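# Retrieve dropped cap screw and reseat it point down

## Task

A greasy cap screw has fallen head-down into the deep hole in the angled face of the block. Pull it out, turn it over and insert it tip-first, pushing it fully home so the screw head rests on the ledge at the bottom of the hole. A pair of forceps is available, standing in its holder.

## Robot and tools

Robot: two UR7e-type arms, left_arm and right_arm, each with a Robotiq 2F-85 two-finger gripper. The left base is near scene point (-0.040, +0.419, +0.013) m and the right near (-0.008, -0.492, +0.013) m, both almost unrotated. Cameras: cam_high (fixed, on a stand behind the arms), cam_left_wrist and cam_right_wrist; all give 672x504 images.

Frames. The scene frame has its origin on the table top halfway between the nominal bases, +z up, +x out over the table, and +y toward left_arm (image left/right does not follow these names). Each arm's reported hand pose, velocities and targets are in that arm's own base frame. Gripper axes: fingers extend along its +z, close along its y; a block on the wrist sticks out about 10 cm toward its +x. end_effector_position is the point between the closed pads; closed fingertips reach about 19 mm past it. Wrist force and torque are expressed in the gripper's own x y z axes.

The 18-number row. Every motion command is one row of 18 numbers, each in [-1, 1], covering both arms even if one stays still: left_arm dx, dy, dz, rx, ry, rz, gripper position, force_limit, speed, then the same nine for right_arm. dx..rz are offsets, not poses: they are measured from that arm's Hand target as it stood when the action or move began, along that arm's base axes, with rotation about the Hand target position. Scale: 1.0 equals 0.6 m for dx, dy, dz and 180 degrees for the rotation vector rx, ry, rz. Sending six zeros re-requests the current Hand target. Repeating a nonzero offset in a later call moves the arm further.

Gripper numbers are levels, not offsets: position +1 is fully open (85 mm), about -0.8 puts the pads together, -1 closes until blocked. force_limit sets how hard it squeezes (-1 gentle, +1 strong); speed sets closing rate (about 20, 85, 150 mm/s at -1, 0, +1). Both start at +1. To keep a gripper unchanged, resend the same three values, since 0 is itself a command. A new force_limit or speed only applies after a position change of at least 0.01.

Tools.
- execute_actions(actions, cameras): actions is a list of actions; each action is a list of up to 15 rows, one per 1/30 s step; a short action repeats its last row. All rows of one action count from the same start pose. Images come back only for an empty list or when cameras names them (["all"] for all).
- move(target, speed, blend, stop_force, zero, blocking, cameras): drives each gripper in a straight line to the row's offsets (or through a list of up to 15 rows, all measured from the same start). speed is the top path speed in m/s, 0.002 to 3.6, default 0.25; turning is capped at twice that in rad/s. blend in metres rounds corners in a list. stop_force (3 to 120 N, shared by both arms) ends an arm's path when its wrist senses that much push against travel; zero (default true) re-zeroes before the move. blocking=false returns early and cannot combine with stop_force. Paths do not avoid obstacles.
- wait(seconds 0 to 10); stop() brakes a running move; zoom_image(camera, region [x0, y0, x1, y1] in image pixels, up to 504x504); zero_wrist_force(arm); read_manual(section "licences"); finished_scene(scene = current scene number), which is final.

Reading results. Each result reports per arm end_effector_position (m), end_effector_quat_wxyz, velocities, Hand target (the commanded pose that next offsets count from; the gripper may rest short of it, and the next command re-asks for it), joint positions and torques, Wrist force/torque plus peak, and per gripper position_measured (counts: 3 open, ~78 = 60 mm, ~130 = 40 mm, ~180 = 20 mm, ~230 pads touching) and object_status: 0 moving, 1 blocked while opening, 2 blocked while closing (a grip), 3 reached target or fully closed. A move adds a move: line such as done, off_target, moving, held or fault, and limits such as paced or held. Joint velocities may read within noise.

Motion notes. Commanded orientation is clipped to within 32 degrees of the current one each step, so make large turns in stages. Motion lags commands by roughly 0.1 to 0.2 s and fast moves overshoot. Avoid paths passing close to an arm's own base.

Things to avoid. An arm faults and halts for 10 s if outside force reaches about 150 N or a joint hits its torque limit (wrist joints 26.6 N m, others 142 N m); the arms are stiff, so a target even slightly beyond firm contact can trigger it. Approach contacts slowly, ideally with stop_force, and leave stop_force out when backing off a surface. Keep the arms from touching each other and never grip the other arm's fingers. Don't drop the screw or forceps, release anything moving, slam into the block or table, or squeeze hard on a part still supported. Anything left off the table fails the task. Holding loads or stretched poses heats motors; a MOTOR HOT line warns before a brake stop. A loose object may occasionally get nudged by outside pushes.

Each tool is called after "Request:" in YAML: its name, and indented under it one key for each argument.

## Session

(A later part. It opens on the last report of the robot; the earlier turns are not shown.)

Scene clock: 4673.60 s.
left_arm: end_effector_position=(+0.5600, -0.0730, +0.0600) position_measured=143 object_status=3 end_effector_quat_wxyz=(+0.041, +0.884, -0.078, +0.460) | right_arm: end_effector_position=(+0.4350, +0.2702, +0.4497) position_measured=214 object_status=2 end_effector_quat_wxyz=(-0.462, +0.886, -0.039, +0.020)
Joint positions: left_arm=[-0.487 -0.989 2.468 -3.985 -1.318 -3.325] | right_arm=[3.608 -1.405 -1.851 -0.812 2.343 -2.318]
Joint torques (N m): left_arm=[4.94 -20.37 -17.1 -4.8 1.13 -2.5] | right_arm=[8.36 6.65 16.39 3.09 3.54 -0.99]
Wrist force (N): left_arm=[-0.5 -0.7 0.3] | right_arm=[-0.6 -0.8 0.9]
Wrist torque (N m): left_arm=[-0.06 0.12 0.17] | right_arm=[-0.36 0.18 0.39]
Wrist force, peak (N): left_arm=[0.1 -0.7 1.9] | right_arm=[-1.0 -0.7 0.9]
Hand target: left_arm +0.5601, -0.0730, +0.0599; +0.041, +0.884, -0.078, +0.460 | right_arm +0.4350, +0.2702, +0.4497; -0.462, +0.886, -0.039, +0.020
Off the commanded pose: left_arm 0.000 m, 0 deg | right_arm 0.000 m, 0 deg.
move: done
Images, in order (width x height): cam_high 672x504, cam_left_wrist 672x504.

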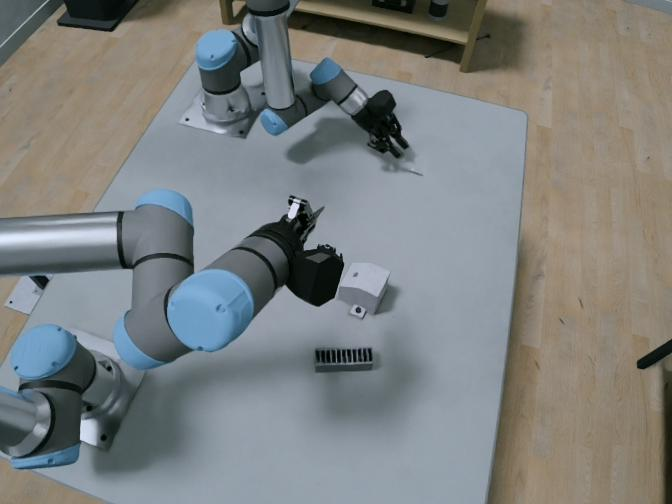

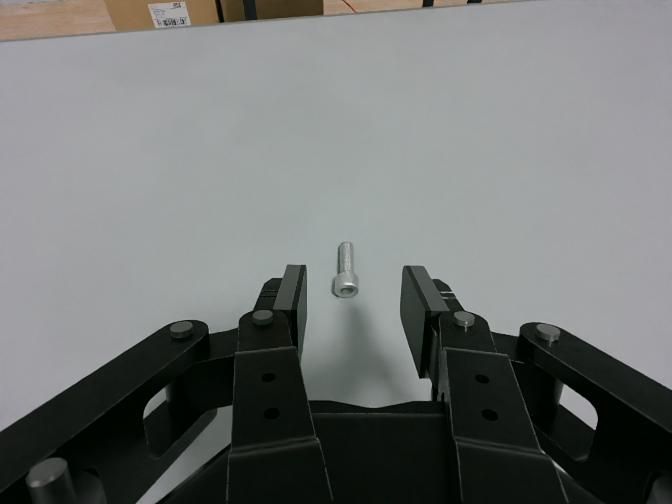

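Request:
move:
  target: [0.015, -0.0027, -0.06, 0, 0, 0, -0.115, -1, 0, 0, 0, 0, 0, 0, 0, -1, -1, -1]
  speed: 0.12
  cameras: ["cam_left_wrist"]

Request:
zoom_image:
  camera: "cam_left_wrist"
  region: [270, 240, 430, 400]

Scene clock: 4712.97 s.
left_arm: end_effector_position=(+0.5691, -0.0746, +0.0240) position_measured=143 object_status=3 end_effector_quat_wxyz=(+0.041, +0.884, -0.078, +0.460) | right_arm: end_effector_position=(+0.4350, +0.2702, +0.4497) position_measured=214 object_status=2 end_effector_quat_wxyz=(-0.462, +0.886, -0.039, +0.020)
Joint positions: left_arm=[-0.479 -0.855 2.424 -4.077 -1.325 -3.32] | right_arm=[3.608 -1.405 -1.851 -0.812 2.343 -2.318]
Joint torques (N m): left_arm=[-5.03 -23.04 9.61 -4.06 1.4 0.24] | right_arm=[8.72 6.54 16.06 3.12 3.48 -0.82]
Wrist force (N): left_arm=[-0.6 -0.8 0.6] | right_arm=[-0.7 -0.9 1.0]
Wrist torque (N m): left_arm=[-0.07 0.13 0.04] | right_arm=[-0.38 0.20 0.40]
Wrist force, peak (N): left_arm=[-1.4 -0.8 1.4] | right_arm=[-0.7 -0.9 1.0]
Hand target: left_arm +0.5691, -0.0746, +0.0239; +0.041, +0.884, -0.078, +0.460 | right_arm +0.4350, +0.2702, +0.4497; -0.462, +0.886, -0.039, +0.020
Off the commanded pose: left_arm 0.000 m, 0 deg | right_arm 0.000 m, 0 deg.
move: done
Images, in order (width x height): cam_left_wrist 672x504.

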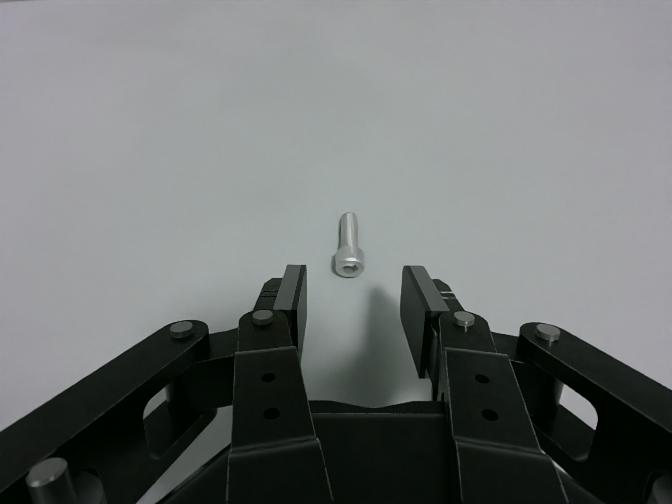

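Scaled by 3.150 from the camera's 672x504 image, which has a finer 960x720 frame.

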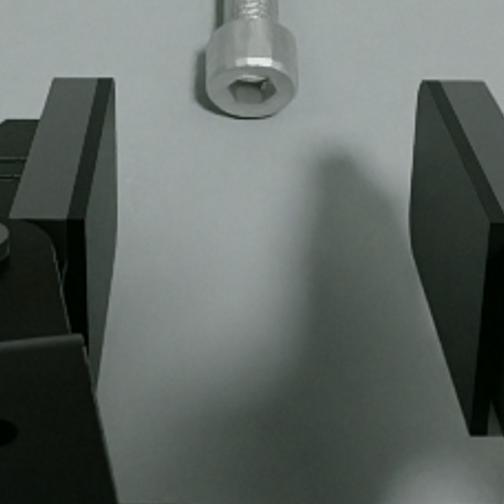

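Request:
move:
  target: [0.048, -0.0085, -0.0192, 0, 0, 0, -0.115, -1, 0, 0, 0, 0, 0, 0, 0, -1, -1, -1]
  speed: 0.08
  cameras: ["cam_left_wrist"]

Request:
move:
  target: [0, 0, -0.02, 0, 0, 0, -0.115, -1, 0, 0, 0, 0, 0, 0, 0, -1, -1, -1]
  speed: 0.008
  stop_force: 4
  cameras: ["cam_left_wrist"]

Request:
zoom_image:
  camera: "cam_left_wrist"
  region: [270, 240, 430, 400]

Scene clock: 4731.77 s.
left_arm: end_effector_position=(+0.5979, -0.0796, +0.0124) position_measured=143 object_status=3 end_effector_quat_wxyz=(+0.041, +0.884, -0.078, +0.460) | right_arm: end_effector_position=(+0.4350, +0.2702, +0.4497) position_measured=214 object_status=2 end_effector_quat_wxyz=(-0.462, +0.886, -0.039, +0.020)
Joint positions: left_arm=[-0.455 -0.813 2.336 -4.034 -1.344 -3.305] | right_arm=[3.608 -1.405 -1.851 -0.812 2.343 -2.318]
Joint torques (N m): left_arm=[-4.48 -40.97 0.3 -3.97 1.47 -2.72] | right_arm=[7.96 6.15 16.65 3.02 3.54 -0.96]
Wrist force (N): left_arm=[-0.4 -0.6 0.4] | right_arm=[-0.6 -0.8 0.9]
Wrist torque (N m): left_arm=[-0.04 0.11 0.06] | right_arm=[-0.37 0.19 0.40]
Wrist force, peak (N): left_arm=[-0.2 -0.7 1.7] | right_arm=[-0.4 -0.7 1.3]
Hand target: left_arm +0.5979, -0.0797, +0.0124; +0.041, +0.884, -0.078, +0.460 | right_arm +0.4350, +0.2702, +0.4497; -0.462, +0.886, -0.039, +0.020
Off the commanded pose: left_arm 0.000 m, 0 deg | right_arm 0.000 m, 0 deg.
move: done
Images, in order (width x height): cam_left_wrist 672x504.

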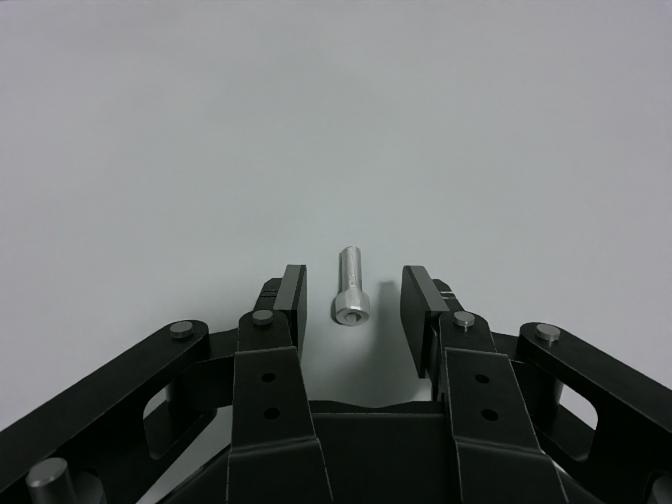

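Scene clock: 4733.73 s.
left_arm: end_effector_position=(+0.5979, -0.0797, +0.0051) position_measured=143 object_status=3 end_effector_quat_wxyz=(+0.041, +0.884, -0.078, +0.460) | right_arm: end_effector_position=(+0.4350, +0.2702, +0.4497) position_measured=214 object_status=2 end_effector_quat_wxyz=(-0.462, +0.886, -0.039, +0.020)
Joint positions: left_arm=[-0.455 -0.789 2.33 -4.053 -1.344 -3.305] | right_arm=[3.608 -1.405 -1.851 -0.812 2.343 -2.318]
Joint torques (N m): left_arm=[-4.5 -43.27 9.48 -3.76 -0.7 -2.49] | right_arm=[8.02 6.35 16.62 3.17 3.47 -0.93]
Wrist force (N): left_arm=[2.1 -0.7 -0.3] | right_arm=[-0.5 -0.7 1.1]
Wrist torque (N m): left_arm=[-0.08 0.11 0.11] | right_arm=[-0.35 0.17 0.40]
Wrist force, peak (N): left_arm=[5.4 -1.0 -7.3] | right_arm=[-0.6 -0.8 1.1]
Hand target: left_arm +0.5979, -0.0797, +0.0051; +0.041, +0.884, -0.078, +0.460 (not the last commanded pose) | right_arm +0.4350, +0.2702, +0.4497; -0.462, +0.886, -0.039, +0.020
Off the commanded pose: left_arm 0.005 m, 0 deg | right_arm 0.000 m, 0 deg.
move: contact (left_arm)
Images, in order (width x height): cam_left_wrist 672x504.

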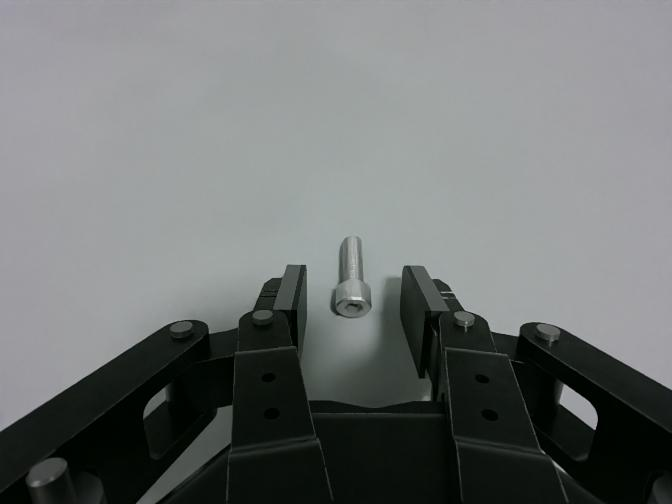

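Scaled by 3.150 from the camera's 672x504 image, which has a finer 960x720 frame.

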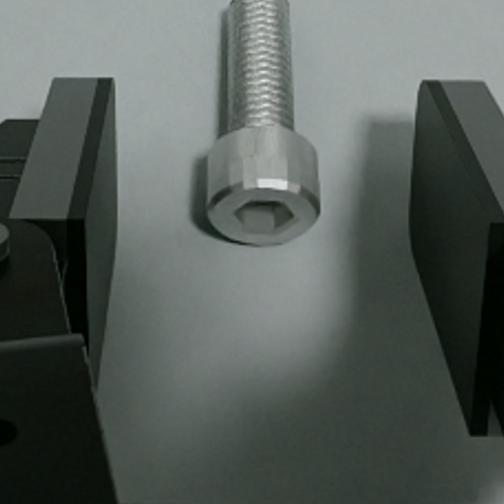

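Request:
move:
  target:
    - [-0.0022, 0.0004, 0.0057, 0, 0, 0, -0.115, -1, 0, 0, 0, 0, 0, 0, 0, -1, -1, -1]
    - [-0.0022, 0.0004, 0.0057, 0, 0, 0, -1, -1, -1, 0, 0, 0, 0, 0, 0, -1, -1, -1]
  speed: 0.03
  cameras: ["cam_left_wrist"]

Request:
zoom_image:
  camera: "cam_left_wrist"
  region: [290, 220, 420, 380]

Scene clock: 4758.43 s.
left_arm: end_effector_position=(+0.5965, -0.0794, +0.0085) position_measured=200 object_status=0 end_effector_quat_wxyz=(+0.041, +0.884, -0.078, +0.460) | right_arm: end_effector_position=(+0.4350, +0.2702, +0.4497) position_measured=214 object_status=2 end_effector_quat_wxyz=(-0.462, +0.886, -0.039, +0.020)
Joint positions: left_arm=[-0.456 -0.8 2.336 -4.048 -1.343 -3.306] | right_arm=[3.608 -1.405 -1.851 -0.812 2.343 -2.318]
Joint torques (N m): left_arm=[5.05 -25.69 -16.67 -4.6 -0.82 -0.85] | right_arm=[7.99 6.68 16.79 3.03 3.55 -0.96]
Wrist force (N): left_arm=[-0.2 -0.8 0.1] | right_arm=[-0.4 -0.5 0.9]
Wrist torque (N m): left_arm=[-0.06 0.10 0.19] | right_arm=[-0.32 0.15 0.39]
Wrist force, peak (N): left_arm=[2.3 -0.5 -0.4] | right_arm=[-0.7 -0.8 1.3]
Hand target: left_arm +0.5965, -0.0794, +0.0085; +0.041, +0.884, -0.078, +0.460 | right_arm +0.4350, +0.2702, +0.4497; -0.462, +0.886, -0.039, +0.020
Off the commanded pose: left_arm 0.000 m, 0 deg | right_arm 0.000 m, 0 deg.
move: done
Images, in order (width x height): cam_left_wrist 672x504.

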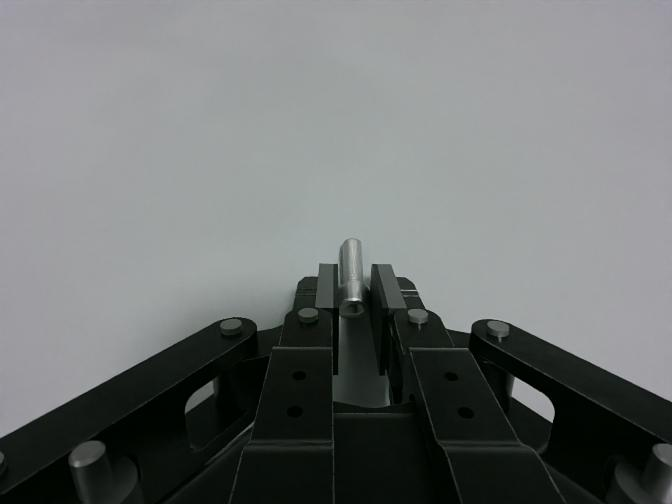

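Scaled by 3.150 from the camera's 672x504 image, which has a finer 960x720 frame.

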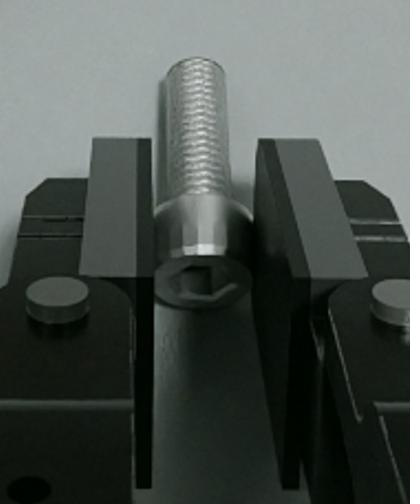

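Request:
move:
  target:
    - [0, 0, 0.1, 0, 0, 0, -1, -1, -1, 0, -0.1, 0, 0, 0, 0, -1, -1, -1]
    - [-0.0608, -0.201, 0.4025, 0.025, 0.1422, 0, -1, -1, -1, 0, -0.3667, 0, 0, 0, 0, -1, -1, -1]
    - [-0.1338, -0.6343, 0.3525, 0.0501, 0.2845, -0.0033, -1, -1, -1, 0, -0.3667, 0, 0, 0, 0, -1, -1, -1]
    - [-0.1172, -0.6805, 0.2525, 0.0501, 0.2845, -0.0033, -1, -1, -1, 0, -0.3667, 0, 0, 0, 0, -1, -1, -1]
  speed: [0.1, 0.25, 0.25, 0.15]
  blend: [0.03, 0.03, 0.02, 0]
  cameras: ["all"]

Scene clock: 4799.50 s.
left_arm: end_effector_position=(+0.5262, -0.4877, +0.1601) position_measured=200 object_status=2 end_effector_quat_wxyz=(+0.005, +0.995, -0.092, +0.026) | right_arm: end_effector_position=(+0.4350, +0.0502, +0.4497) position_measured=214 object_status=2 end_effector_quat_wxyz=(-0.462, +0.886, -0.039, +0.020)
Joint positions: left_arm=[-0.946 -1.032 1.329 -1.91 -1.539 -3.903] | right_arm=[3.079 -1.415 -1.698 -1.564 2.531 -3.098]
Joint torques (N m): left_arm=[6.13 -39.52 -29.55 -3.95 0.02 2.32] | right_arm=[-3.16 27.33 14.78 1.47 -0.24 -1.79]
Wrist force (N): left_arm=[0.6 0.0 1.6] | right_arm=[-0.3 -0.3 1.2]
Wrist torque (N m): left_arm=[0.06 0.13 0.17] | right_arm=[-0.28 0.11 0.40]
Wrist force, peak (N): left_arm=[1.0 0.9 4.0] | right_arm=[-0.5 -1.3 2.6]
Hand target: left_arm +0.5262, -0.4877, +0.1600; +0.005, +0.995, -0.092, +0.026 | right_arm +0.4350, +0.0502, +0.4497; -0.462, +0.886, -0.039, +0.020
Off the commanded pose: left_arm 0.000 m, 0 deg | right_arm 0.000 m, 0 deg.
move: done

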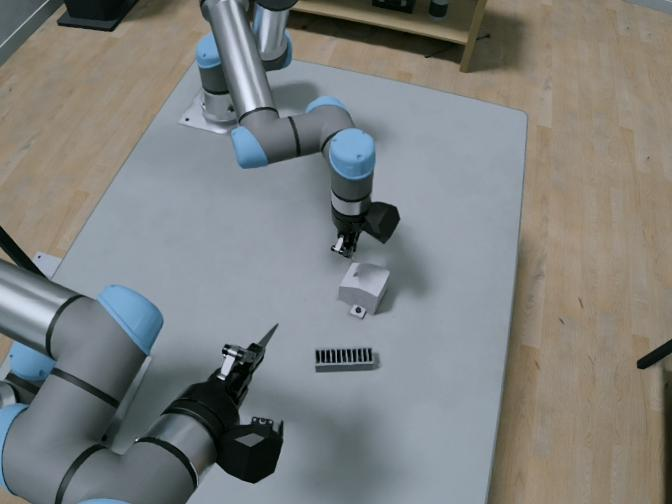

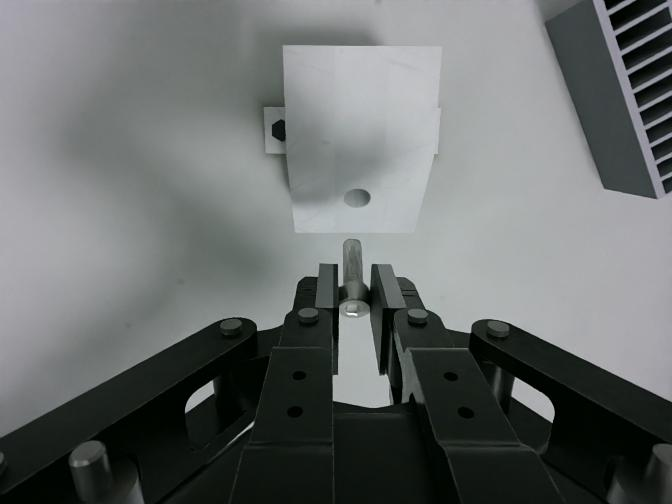

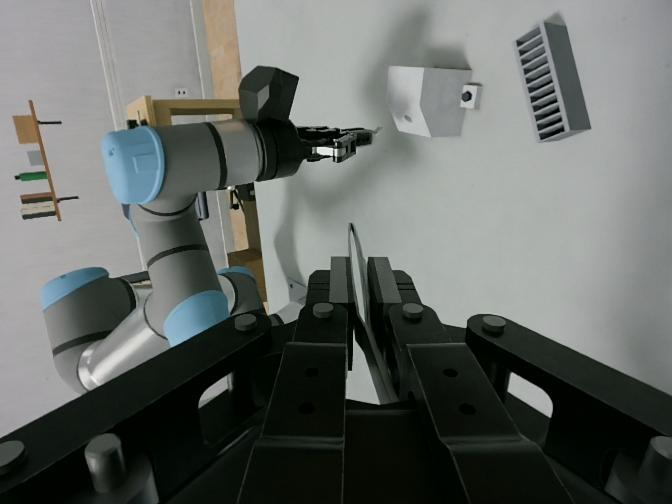

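Request:
zoom_image:
  camera: "cam_left_wrist"
  region: [280, 170, 440, 330]

Scaled by 3.150 from the camera's 672x504 image, which has a finer 960x720 frame.

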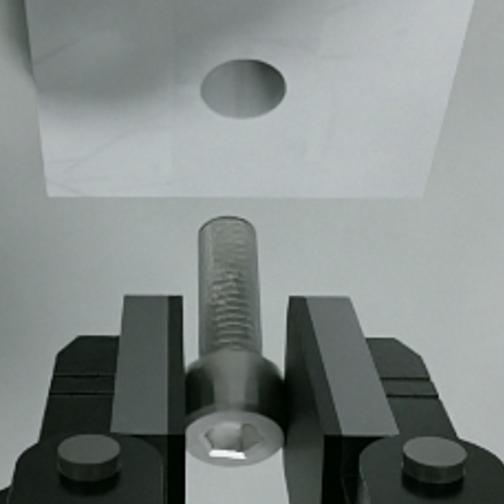

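Request:
move:
  target: [-0.0105, -0.0057, -0.0698, 0, 0, 0, -1, -1, -1, 0, 0, 0, 0, 0, 0, -1, -1, -1]
  speed: 0.1
  cameras: ["cam_left_wrist"]

Request:
zoom_image:
  camera: "cam_left_wrist"
  region: [280, 170, 440, 330]

Scene clock: 4844.30 s.
left_arm: end_effector_position=(+0.5199, -0.4911, +0.1180) position_measured=200 object_status=2 end_effector_quat_wxyz=(+0.005, +0.995, -0.092, +0.025) | right_arm: end_effector_position=(+0.4350, +0.0502, +0.4497) position_measured=214 object_status=2 end_effector_quat_wxyz=(-0.462, +0.886, -0.039, +0.020)
Joint positions: left_arm=[-0.956 -1.003 1.396 -2.005 -1.539 -3.914] | right_arm=[3.079 -1.415 -1.698 -1.564 2.531 -3.098]
Joint torques (N m): left_arm=[6.29 -54.29 -32.01 -3.78 1 2.17] | right_arm=[-10.25 26.68 14.65 1.45 -0.17 -1.71]
Wrist force (N): left_arm=[0.7 -0.1 1.6] | right_arm=[-0.4 -0.4 1.1]
Wrist torque (N m): left_arm=[0.05 0.11 0.18] | right_arm=[-0.29 0.13 0.40]
Wrist force, peak (N): left_arm=[0.4 0.1 3.3] | right_arm=[-0.2 -0.6 1.4]
Hand target: left_arm +0.5199, -0.4912, +0.1181; +0.005, +0.995, -0.092, +0.026 | right_arm +0.4350, +0.0502, +0.4497; -0.462, +0.886, -0.039, +0.020
Off the commanded pose: left_arm 0.000 m, 0 deg | right_arm 0.000 m, 0 deg.
move: done
Images, in order (width x height): cam_left_wrist 672x504.

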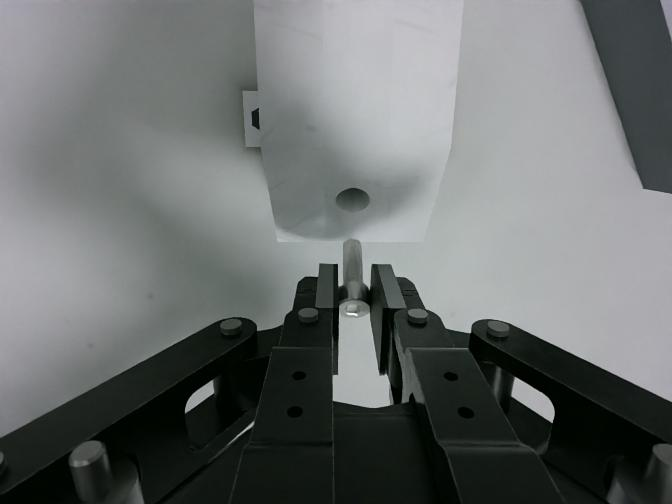

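Scaled by 3.150 from the camera's 672x504 image, which has a finer 960x720 frame.

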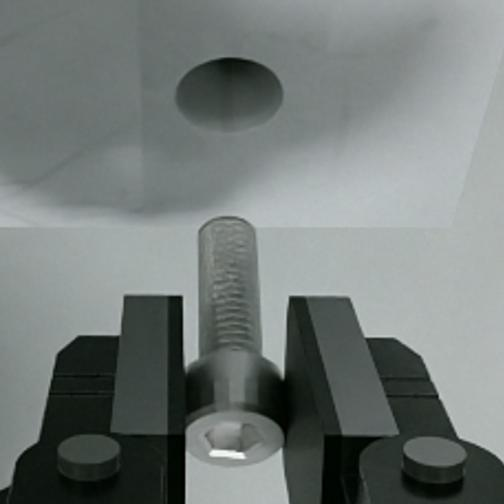

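Request:
move:
  target: [0.0163, -0.0038, -0.0195, 0, 0, 0, -1, -1, -1, 0, 0, 0, 0, 0, 0, -1, -1, -1]
  speed: 0.05
  stop_force: 6
  cameras: ["cam_left_wrist", "cam_right_wrist"]

Request:
zoom_image:
  camera: "cam_left_wrist"
  region: [280, 170, 440, 330]

Request:
zoom_image:
  camera: "cam_right_wrist"
  region: [330, 50, 490, 170]

Scene clock: 4888.70 s.
left_arm: end_effector_position=(+0.5292, -0.4933, +0.1070) position_measured=200 object_status=2 end_effector_quat_wxyz=(+0.005, +0.995, -0.092, +0.026) | right_arm: end_effector_position=(+0.4350, +0.0502, +0.4497) position_measured=214 object_status=2 end_effector_quat_wxyz=(-0.462, +0.886, -0.039, +0.020)
Joint positions: left_arm=[-0.947 -0.974 1.38 -2.018 -1.539 -3.904] | right_arm=[3.079 -1.415 -1.698 -1.564 2.531 -3.098]
Joint torques (N m): left_arm=[-5.26 -54.66 -9.31 -1.68 1.34 -2.38] | right_arm=[-9.86 27.13 15.18 1.4 -0.29 -1.45]
Wrist force (N): left_arm=[0.6 -0.2 1.6] | right_arm=[-0.3 -0.1 1.1]
Wrist torque (N m): left_arm=[0.02 0.12 0.12] | right_arm=[-0.24 0.11 0.40]
Wrist force, peak (N): left_arm=[-9.2 -0.1 -14.8] | right_arm=[-0.4 -0.4 1.4]
Hand target: left_arm +0.5292, -0.4933, +0.1070; +0.005, +0.995, -0.092, +0.026 (not the last commanded pose) | right_arm +0.4350, +0.0502, +0.4497; -0.462, +0.886, -0.039, +0.020
Off the commanded pose: left_arm 0.001 m, 0 deg | right_arm 0.000 m, 0 deg.
move: contact (left_arm)
Images, in order (width x height): cam_left_wrist 672x504, cam_right_wrist 672x504.

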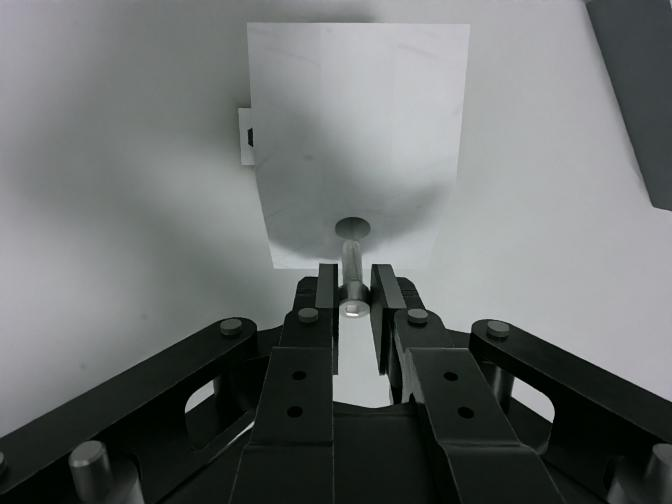

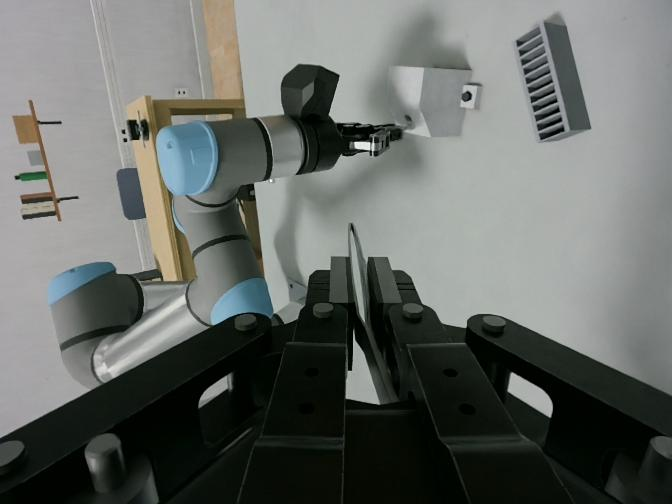

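Scaled by 3.150 from the camera's 672x504 image, which has a finer 960x720 frame.

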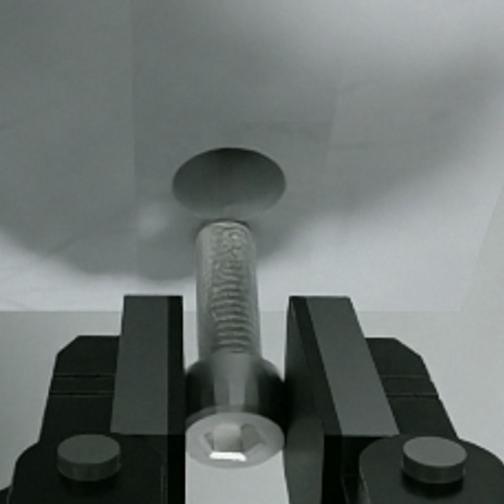

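Scaled by 3.150 from the camera's 672x504 image, which has a finer 960x720 frame.

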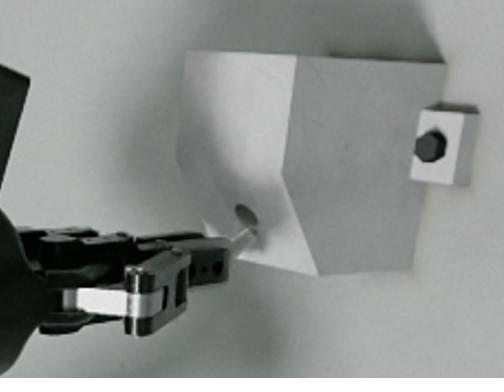

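Request:
move:
  target:
    - [-0.003, 0.0006, 0.0039, 0, 0, 0, -1, -1, -1, 0, 0, 0, 0, 0, 0, -1, -1, -1]
    - [0.0049, -0.0014, 0.0103, 0, 0, 0, -1, -1, -1, 0, 0, 0, 0, 0, 0, -1, -1, -1]
  speed: 0.04

Request:
move:
  target: [0.0151, -0.0028, -0.0197, 0, 0, 0, -1, -1, -1, 0, 0, 0, 0, 0, 0, -1, -1, -1]
  speed: 0.015
  stop_force: 4
  cameras: ["cam_left_wrist", "cam_right_wrist"]

Request:
zoom_image:
  camera: "cam_left_wrist"
  region: [280, 170, 440, 330]

Request:
zoom_image:
  camera: "cam_right_wrist"
  region: [330, 50, 490, 170]

Scene clock: 4922.10 s.
left_arm: end_effector_position=(+0.5322, -0.4941, +0.1131) position_measured=200 object_status=2 end_effector_quat_wxyz=(+0.005, +0.995, -0.092, +0.026) end_effector_velocity=(-0.002, +0.000, -0.001) end_effector_angular_velocity=(+0.001, +0.001, -0.002) | right_arm: end_effector_position=(+0.4350, +0.0502, +0.4497) position_measured=214 object_status=2 end_effector_quat_wxyz=(-0.462, +0.886, -0.039, +0.020)
Joint positions: left_arm=[-0.944 -0.974 1.362 -2.001 -1.54 -3.901] | right_arm=[3.079 -1.415 -1.698 -1.564 2.531 -3.098]
Joint velocities: left_arm=[-0.002 -0.001 0.006 -0.004 0 0] | right_arm=[within noise]
Joint torques (N m): left_arm=[-5.28 -57.92 -10.34 -4.31 -1.24 -2.02] | right_arm=[-9.69 26.91 15.32 1.41 -0.24 -1.32]
Wrist force (N): left_arm=[0.6 -0.1 1.8] | right_arm=[-0.2 -0.4 0.9]
Wrist torque (N m): left_arm=[0.05 0.14 0.03] | right_arm=[-0.28 0.09 0.40]
Wrist force, peak (N): left_arm=[0.4 -0.5 2.1] | right_arm=[-0.6 -0.4 1.3]
Hand target: left_arm +0.5321, -0.4941, +0.1132; +0.005, +0.995, -0.092, +0.026 | right_arm +0.4350, +0.0502, +0.4497; -0.462, +0.886, -0.039, +0.020
Off the commanded pose: left_arm 0.000 m, 0 deg | right_arm 0.000 m, 0 deg.
move: done

Scene clock: 4924.30 s.
left_arm: end_effector_position=(+0.5412, -0.4958, +0.1013) position_measured=200 object_status=2 end_effector_quat_wxyz=(+0.005, +0.995, -0.092, +0.026) | right_arm: end_effector_position=(+0.4350, +0.0502, +0.4497) position_measured=214 object_status=2 end_effector_quat_wxyz=(-0.462, +0.886, -0.039, +0.020)
Joint positions: left_arm=[-0.935 -0.945 1.347 -2.014 -1.54 -3.893] | right_arm=[3.079 -1.415 -1.698 -1.564 2.531 -3.098]
Joint torques (N m): left_arm=[-5.21 -59.05 -9.45 -1.56 -1 -2.23] | right_arm=[-10.61 26.73 15.05 1.46 -0.16 -1.3]
Wrist force (N): left_arm=[0.5 -0.3 1.7] | right_arm=[-0.4 -0.4 0.7]
Wrist torque (N m): left_arm=[0.01 0.15 0.03] | right_arm=[-0.29 0.12 0.40]
Wrist force, peak (N): left_arm=[0.6 0.1 2.0] | right_arm=[-0.5 -0.7 1.2]
Hand target: left_arm +0.5412, -0.4958, +0.1013; +0.005, +0.995, -0.092, +0.026 | right_arm +0.4350, +0.0502, +0.4497; -0.462, +0.886, -0.039, +0.020
Off the commanded pose: left_arm 0.000 m, 0 deg | right_arm 0.000 m, 0 deg.
move: done
Images, in order (width x height): cam_left_wrist 672x504, cam_right_wrist 672x504.

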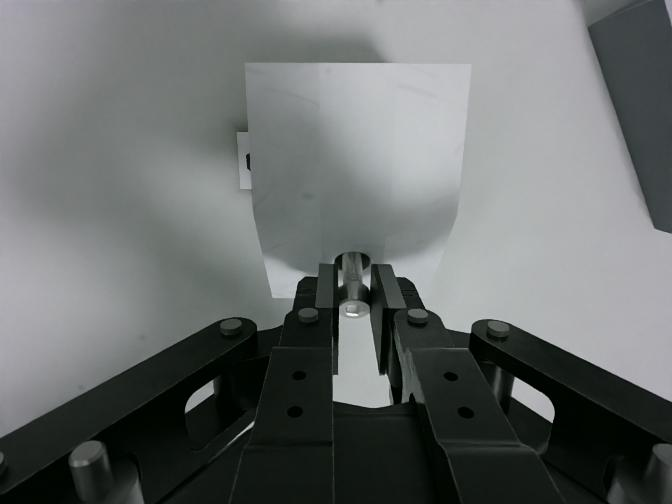

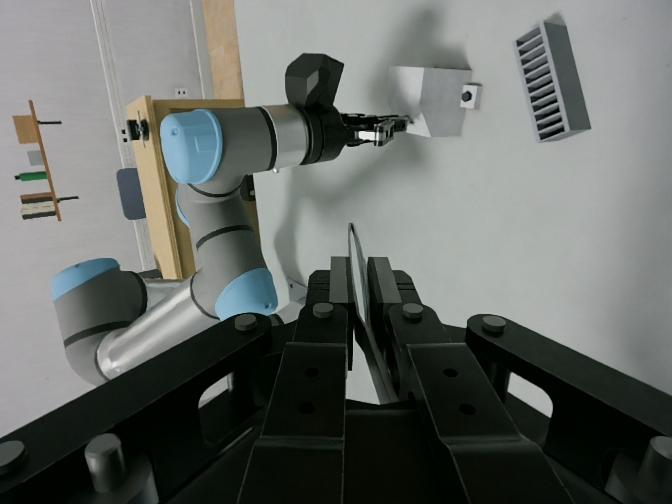

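Scaled by 3.150 from the camera's 672x504 image, which has a finer 960x720 frame.

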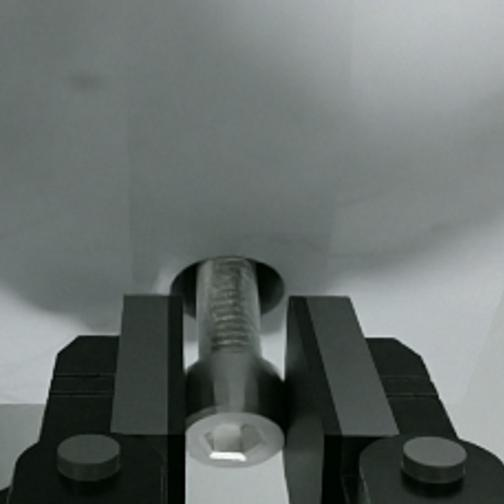

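Scaled by 3.150 from the camera's 672x504 image, which has a finer 960x720 frame.

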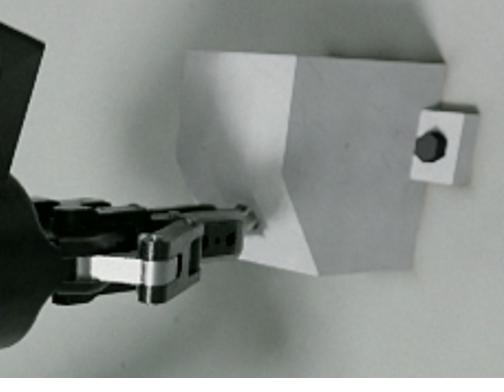

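Request:
move:
  target: [0.0055, -0.001, -0.0072, 0, 0, 0, -1, -1, -1, 0, 0, 0, 0, 0, 0, -1, -1, -1]
  speed: 0.01
  stop_force: 4

Request:
move:
  target: [0, 0, 0, 0, 0, 0, -0.3, -1, -1, 0, 0, 0, 0, 0, 0, -1, -1, -1]
  cameras: ["cam_left_wrist"]

Request:
zoom_image:
  camera: "cam_left_wrist"
  region: [280, 170, 440, 330]

Scene clock: 4942.60 s.
left_arm: end_effector_position=(+0.5445, -0.4964, +0.0970) position_measured=200 object_status=2 end_effector_quat_wxyz=(+0.005, +0.995, -0.092, +0.026) | right_arm: end_effector_position=(+0.4350, +0.0502, +0.4497) position_measured=214 object_status=2 end_effector_quat_wxyz=(-0.462, +0.886, -0.039, +0.020)
Joint positions: left_arm=[-0.932 -0.935 1.341 -2.019 -1.54 -3.889] | right_arm=[3.079 -1.415 -1.698 -1.564 2.531 -3.098]
Joint torques (N m): left_arm=[-4.99 -59.63 -9.69 -1.78 -1.04 -2.32] | right_arm=[-10.13 26.77 15.37 1.38 -0.22 -1.1]
Wrist force (N): left_arm=[0.5 -0.2 1.7] | right_arm=[-0.4 -0.3 1.0]
Wrist torque (N m): left_arm=[0.03 0.14 0.03] | right_arm=[-0.27 0.12 0.39]
Wrist force, peak (N): left_arm=[0.7 -0.2 2.1] | right_arm=[-0.5 -0.5 1.3]
Hand target: left_arm +0.5445, -0.4964, +0.0970; +0.005, +0.995, -0.092, +0.026 | right_arm +0.4350, +0.0502, +0.4497; -0.462, +0.886, -0.039, +0.020
Off the commanded pose: left_arm 0.000 m, 0 deg | right_arm 0.000 m, 0 deg.
move: done

Scene clock: 4943.50 s.
left_arm: end_effector_position=(+0.5445, -0.4964, +0.0970) position_measured=167 object_status=0 end_effector_quat_wxyz=(+0.005, +0.995, -0.092, +0.026) | right_arm: end_effector_position=(+0.4350, +0.0502, +0.4497) position_measured=214 object_status=2 end_effector_quat_wxyz=(-0.462, +0.886, -0.039, +0.020)
Joint positions: left_arm=[-0.932 -0.935 1.341 -2.019 -1.54 -3.889] | right_arm=[3.079 -1.415 -1.698 -1.564 2.531 -3.098]
Joint torques (N m): left_arm=[-5.3 -58.7 -9.47 -1.72 -0.88 -2.31] | right_arm=[-9.85 27.18 15.31 1.48 -0.22 -1.09]
Wrist force (N): left_arm=[0.8 -0.3 1.5] | right_arm=[-0.5 -0.4 0.9]
Wrist torque (N m): left_arm=[0.01 0.09 0.03] | right_arm=[-0.29 0.14 0.40]
Wrist force, peak (N): left_arm=[0.7 -0.3 1.7] | right_arm=[-0.5 -0.7 1.2]
Hand target: left_arm +0.5445, -0.4964, +0.0970; +0.005, +0.995, -0.092, +0.026 | right_arm +0.4350, +0.0502, +0.4497; -0.462, +0.886, -0.039, +0.020
Off the commanded pose: left_arm 0.000 m, 0 deg | right_arm 0.000 m, 0 deg.
move: done
Images, in order (width x height): cam_left_wrist 672x504.

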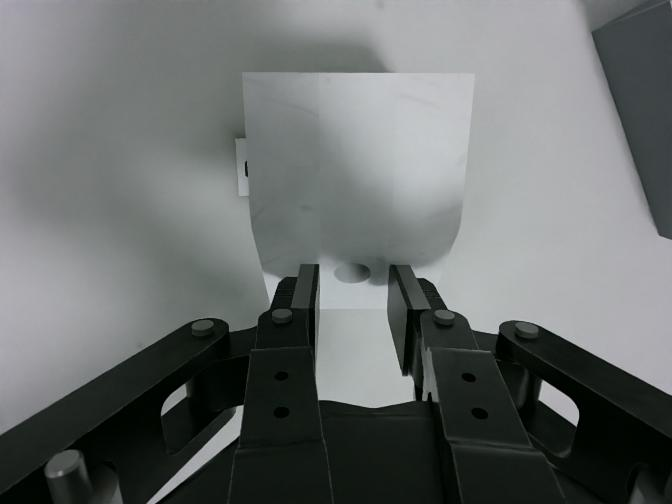

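Scaled by 3.150 from the camera's 672x504 image, which has a finer 960x720 frame.

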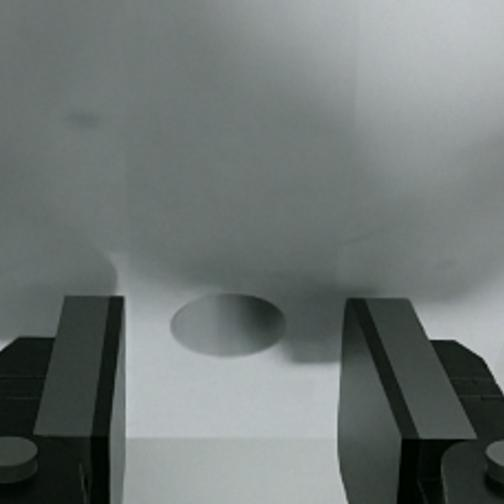

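Request:
move:
  target:
    - [0, 0, 0.08, 0, 0, 0, -0.3, -1, -1, 0, 0, 0, 0, 0, 0, -1, -1, -1]
    - [-0.0925, 0.019, 0.08, -0.0562, -0.3004, 0, -0.3, -1, -1, 0, 0, 0, 0, 0, 0, -1, -1, -1]
    - [-0.0925, 0.019, 0.0167, -0.0562, -0.3004, 0, -0.3, -1, -1, 0, 0, 0, 0, 0, 0, -1, -1, -1]
  speed: [0.15, 0.3, 0.15]
  blend: [0.02, 0.02, 0]
  cameras: ["cam_left_wrist"]

Request:
zoom_image:
  camera: "cam_left_wrist"
  region: [297, 210, 377, 290]

Scene clock: 4981.40 s.
left_arm: end_effector_position=(+0.4890, -0.4850, +0.1071) position_measured=167 object_status=3 end_effector_quat_wxyz=(+0.048, +0.871, -0.082, +0.482) | right_arm: end_effector_position=(+0.4350, +0.0502, +0.4497) position_measured=214 object_status=2 end_effector_quat_wxyz=(-0.462, +0.886, -0.039, +0.020)
Joint positions: left_arm=[-1.274 -1.008 2.049 -3.257 -0.725 -3.93] | right_arm=[3.079 -1.415 -1.698 -1.564 2.531 -3.098]
Joint torques (N m): left_arm=[5.58 -28.94 -26.04 -4.6 2.01 1.47] | right_arm=[-10.33 26.86 15.54 1.46 -0.21 -0.93]
Wrist force (N): left_arm=[-0.8 -0.4 0.8] | right_arm=[-0.5 -0.5 1.1]
Wrist torque (N m): left_arm=[-0.02 0.15 0.06] | right_arm=[-0.30 0.13 0.41]
Wrist force, peak (N): left_arm=[0.4 -0.2 4.5] | right_arm=[-0.5 -0.7 1.1]
Hand target: left_arm +0.4890, -0.4850, +0.1070; +0.048, +0.871, -0.082, +0.482 | right_arm +0.4350, +0.0502, +0.4497; -0.462, +0.886, -0.039, +0.020
Off the commanded pose: left_arm 0.000 m, 0 deg | right_arm 0.000 m, 0 deg.
move: done; blend cut to 0.019 m at target 2
Images, in order (width x height): cam_left_wrist 672x504.

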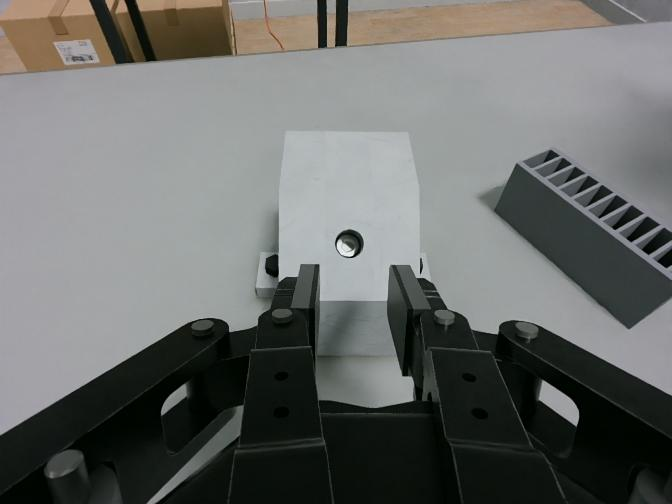

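Scaled by 6.300 from the camera's 672x504 image, which has a finer 960x720 frame.

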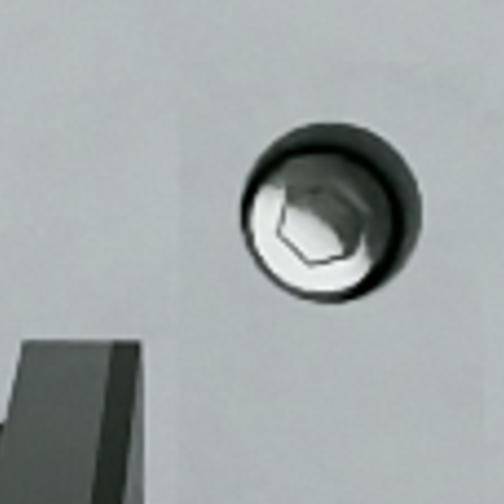

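Request:
zoom_image:
  camera: "cam_left_wrist"
  region: [329, 224, 369, 264]

Scaled by 12.600 from the camera's 672x504 image, which has a finer 960x720 frame.

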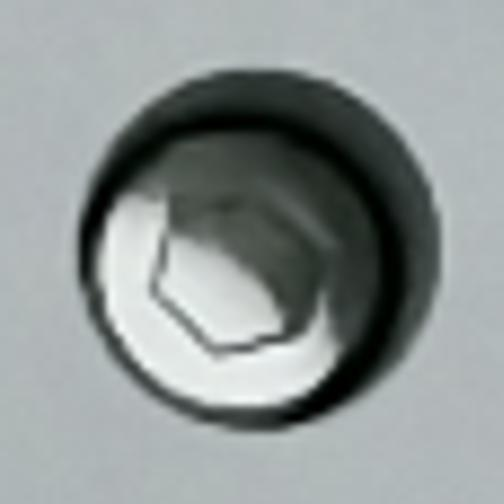

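Request:
move:
  target: [-0.0037, -0.0197, 0, 0, 0, 0, -0.3, -1, -1, 0, 0, 0, 0, 0, 0, -1, -1, -1]
  speed: 0.1
  cameras: ["cam_left_wrist"]

Request:
zoom_image:
  camera: "cam_left_wrist"
  region: [305, 224, 345, 264]

Scene clock: 5021.77 s.
left_arm: end_effector_position=(+0.4868, -0.4970, +0.1071) position_measured=167 object_status=3 end_effector_quat_wxyz=(+0.048, +0.871, -0.081, +0.482) end_effector_velocity=(+0.000, +0.002, -0.001) end_effector_angular_velocity=(+0.000, +0.000, +0.002) | right_arm: end_effector_position=(+0.4350, +0.0502, +0.4497) position_measured=214 object_status=2 end_effector_quat_wxyz=(-0.462, +0.886, -0.039, +0.020)
Joint positions: left_arm=[-1.285 -0.998 2.024 -3.231 -0.718 -3.944] | right_arm=[3.079 -1.415 -1.698 -1.564 2.531 -3.098]
Joint velocities: left_arm=[0.002 0 0.005 -0.004 0 0] | right_arm=[within noise]
Joint torques (N m): left_arm=[6.69 -45.86 -1.25 -4.53 0.65 1.13] | right_arm=[-10.22 26.74 15.32 1.43 -0.35 -0.68]
Wrist force (N): left_arm=[-0.7 -0.2 0.6] | right_arm=[-0.5 -0.5 1.0]
Wrist torque (N m): left_arm=[0.02 0.14 0.20] | right_arm=[-0.30 0.15 0.40]
Wrist force, peak (N): left_arm=[-0.6 -1.1 0.8] | right_arm=[-0.5 -0.7 1.2]
Hand target: left_arm +0.4868, -0.4968, +0.1070; +0.048, +0.871, -0.082, +0.482 | right_arm +0.4350, +0.0502, +0.4497; -0.462, +0.886, -0.039, +0.020
Off the commanded pose: left_arm 0.000 m, 0 deg | right_arm 0.000 m, 0 deg.
move: done
Images, in order (width x height): cam_left_wrist 672x504.

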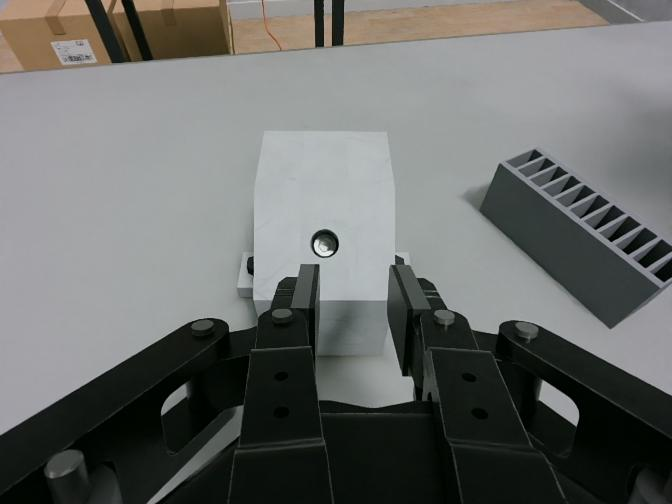

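Scaled by 12.600 from the camera's 672x504 image, which has a finer 960x720 frame.

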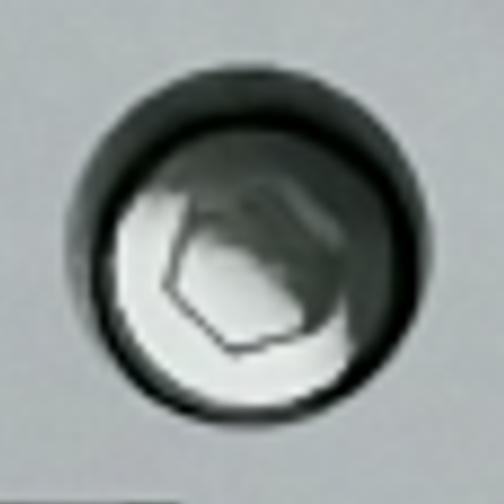

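Request:
move:
  target:
    - [-0.078, 0.128, 0.1883, 0, 0, 0, -0.3, -1, -1, 0, 0, 0, 0, 0, 0, -1, -1, -1]
    - [-0.0613, 0.578, 0.2383, 0, 0, 0, -0.3, -1, -1, -0.0083, 0.4163, -0.0833, -0.159, -0.0773, -0.0632, -1, -1, -1]
    - [-0.0613, 0.578, 0.2383, 0, 0, 0, -0.3, -1, -1, -0.0193, 0.6418, -0.4167, -0.318, -0.1546, -0.1263, -1, -1, -1]
  speed: [0.2, 0.2, 0.15]
  blend: [0.02, 0.03, 0]
  cameras: ["all"]

Scene clock: 5117.40 s.
left_arm: end_effector_position=(+0.4500, -0.1500, +0.2500) position_measured=167 object_status=3 end_effector_quat_wxyz=(+0.048, +0.871, -0.082, +0.482) | right_arm: end_effector_position=(+0.4233, +0.4353, +0.1998) position_measured=214 object_status=2 end_effector_quat_wxyz=(+0.028, +0.942, -0.083, +0.324)
Joint positions: left_arm=[-0.969 -1.917 2.611 -3.116 -0.934 -3.628] | right_arm=[4.44 -1.744 -1.893 -1 0.912 -1.693]
Joint torques (N m): left_arm=[5.67 4.33 -31.1 -1.92 -0.44 2.04] | right_arm=[-7.19 15.96 15.25 3.1 -2.01 0.94]
Wrist force (N): left_arm=[-0.5 -0.6 0.4] | right_arm=[-0.8 -0.3 0.1]
Wrist torque (N m): left_arm=[-0.06 0.10 0.19] | right_arm=[-0.23 0.03 0.13]
Wrist force, peak (N): left_arm=[-2.1 0.9 2.5] | right_arm=[-2.3 -1.7 1.2]
Hand target: left_arm +0.4500, -0.1500, +0.2500; +0.048, +0.871, -0.082, +0.482 | right_arm +0.4234, +0.4353, +0.1997; +0.028, +0.942, -0.083, +0.324
Off the commanded pose: left_arm 0.000 m, 0 deg | right_arm 0.000 m, 0 deg.
move: done

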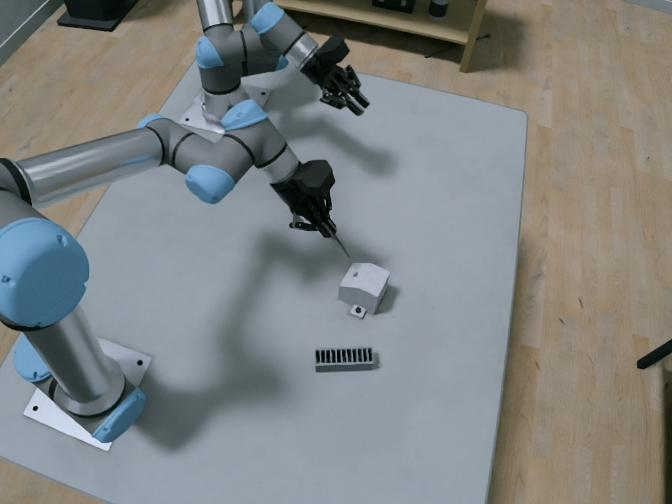

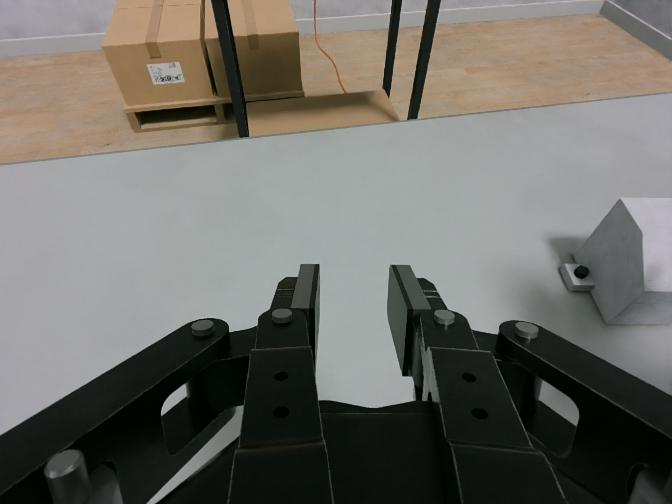

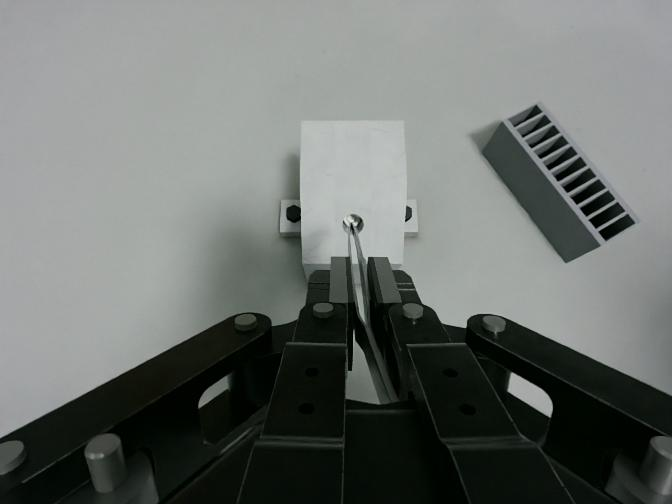

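Request:
zoom_image:
  camera: "cam_right_wrist"
  region: [310, 190, 400, 280]

Scaled by 5.600 from the camera's 672x504 image, which has a finer 960x720 frame.

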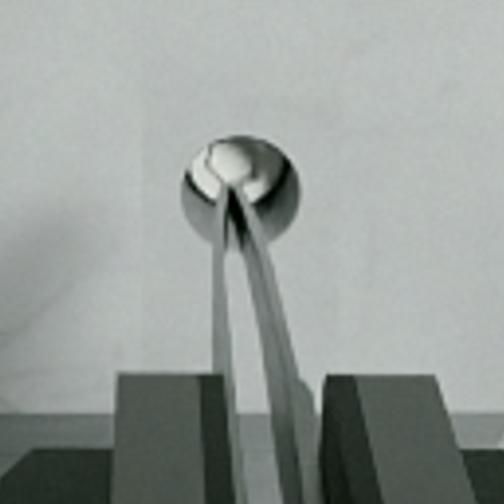

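Request:
move:
  target: [0, 0, 0, 0, 0, 0, -0.3, -1, -1, 0.0263, -0.0105, -0.0735, 0, 0, 0, -1, -1, -1]
  speed: 0.08
  stop_force: 5
  cameras: ["cam_right_wrist"]

Request:
zoom_image:
  camera: "cam_right_wrist"
  region: [310, 190, 400, 280]

Scene clock: 5167.53 s.
left_arm: end_effector_position=(+0.4500, -0.1500, +0.2500) position_measured=167 object_status=3 end_effector_quat_wxyz=(+0.048, +0.871, -0.082, +0.482) | right_arm: end_effector_position=(+0.4391, +0.4290, +0.1556) position_measured=214 object_status=2 end_effector_quat_wxyz=(+0.028, +0.942, -0.083, +0.324)
Joint positions: left_arm=[-0.969 -1.917 2.611 -3.116 -0.934 -3.628] | right_arm=[4.407 -1.812 -1.947 -0.852 0.915 -1.734]
Joint torques (N m): left_arm=[5.54 3.71 -31.88 -2.35 -0.58 2.17] | right_arm=[10.8 39.79 28.18 4.84 -3.57 1.51]
Wrist force (N): left_arm=[-0.6 -0.6 0.4] | right_arm=[-0.6 -0.9 0.3]
Wrist torque (N m): left_arm=[-0.06 0.13 0.19] | right_arm=[-0.31 0.00 0.04]
Wrist force, peak (N): left_arm=[-0.8 -0.8 0.5] | right_arm=[-1.4 -0.6 1.6]
Hand target: left_arm +0.4500, -0.1500, +0.2500; +0.048, +0.871, -0.082, +0.482 | right_arm +0.4392, +0.4290, +0.1556; +0.028, +0.942, -0.083, +0.324
Off the commanded pose: left_arm 0.000 m, 0 deg | right_arm 0.000 m, 0 deg.
move: done
Images, in order (width x height): cam_right_wrist 672x504.

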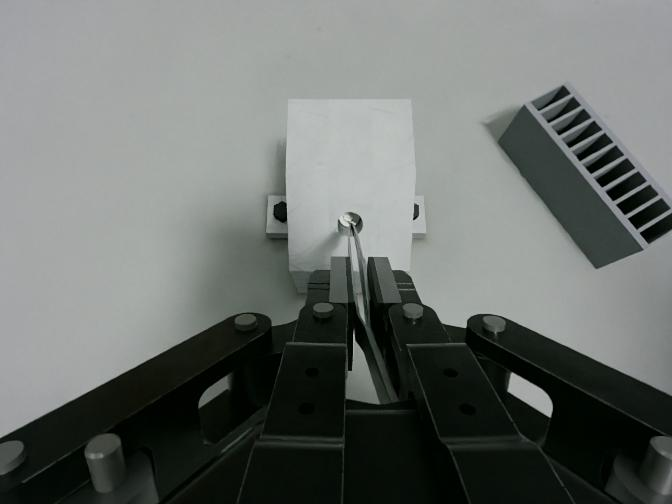

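Scaled by 5.600 from the camera's 672x504 image, which has a finer 960x720 frame.

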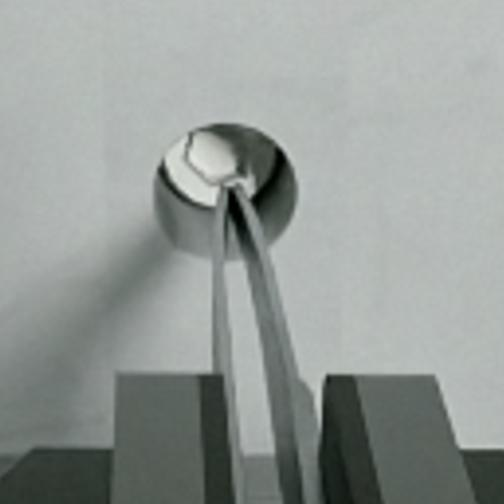

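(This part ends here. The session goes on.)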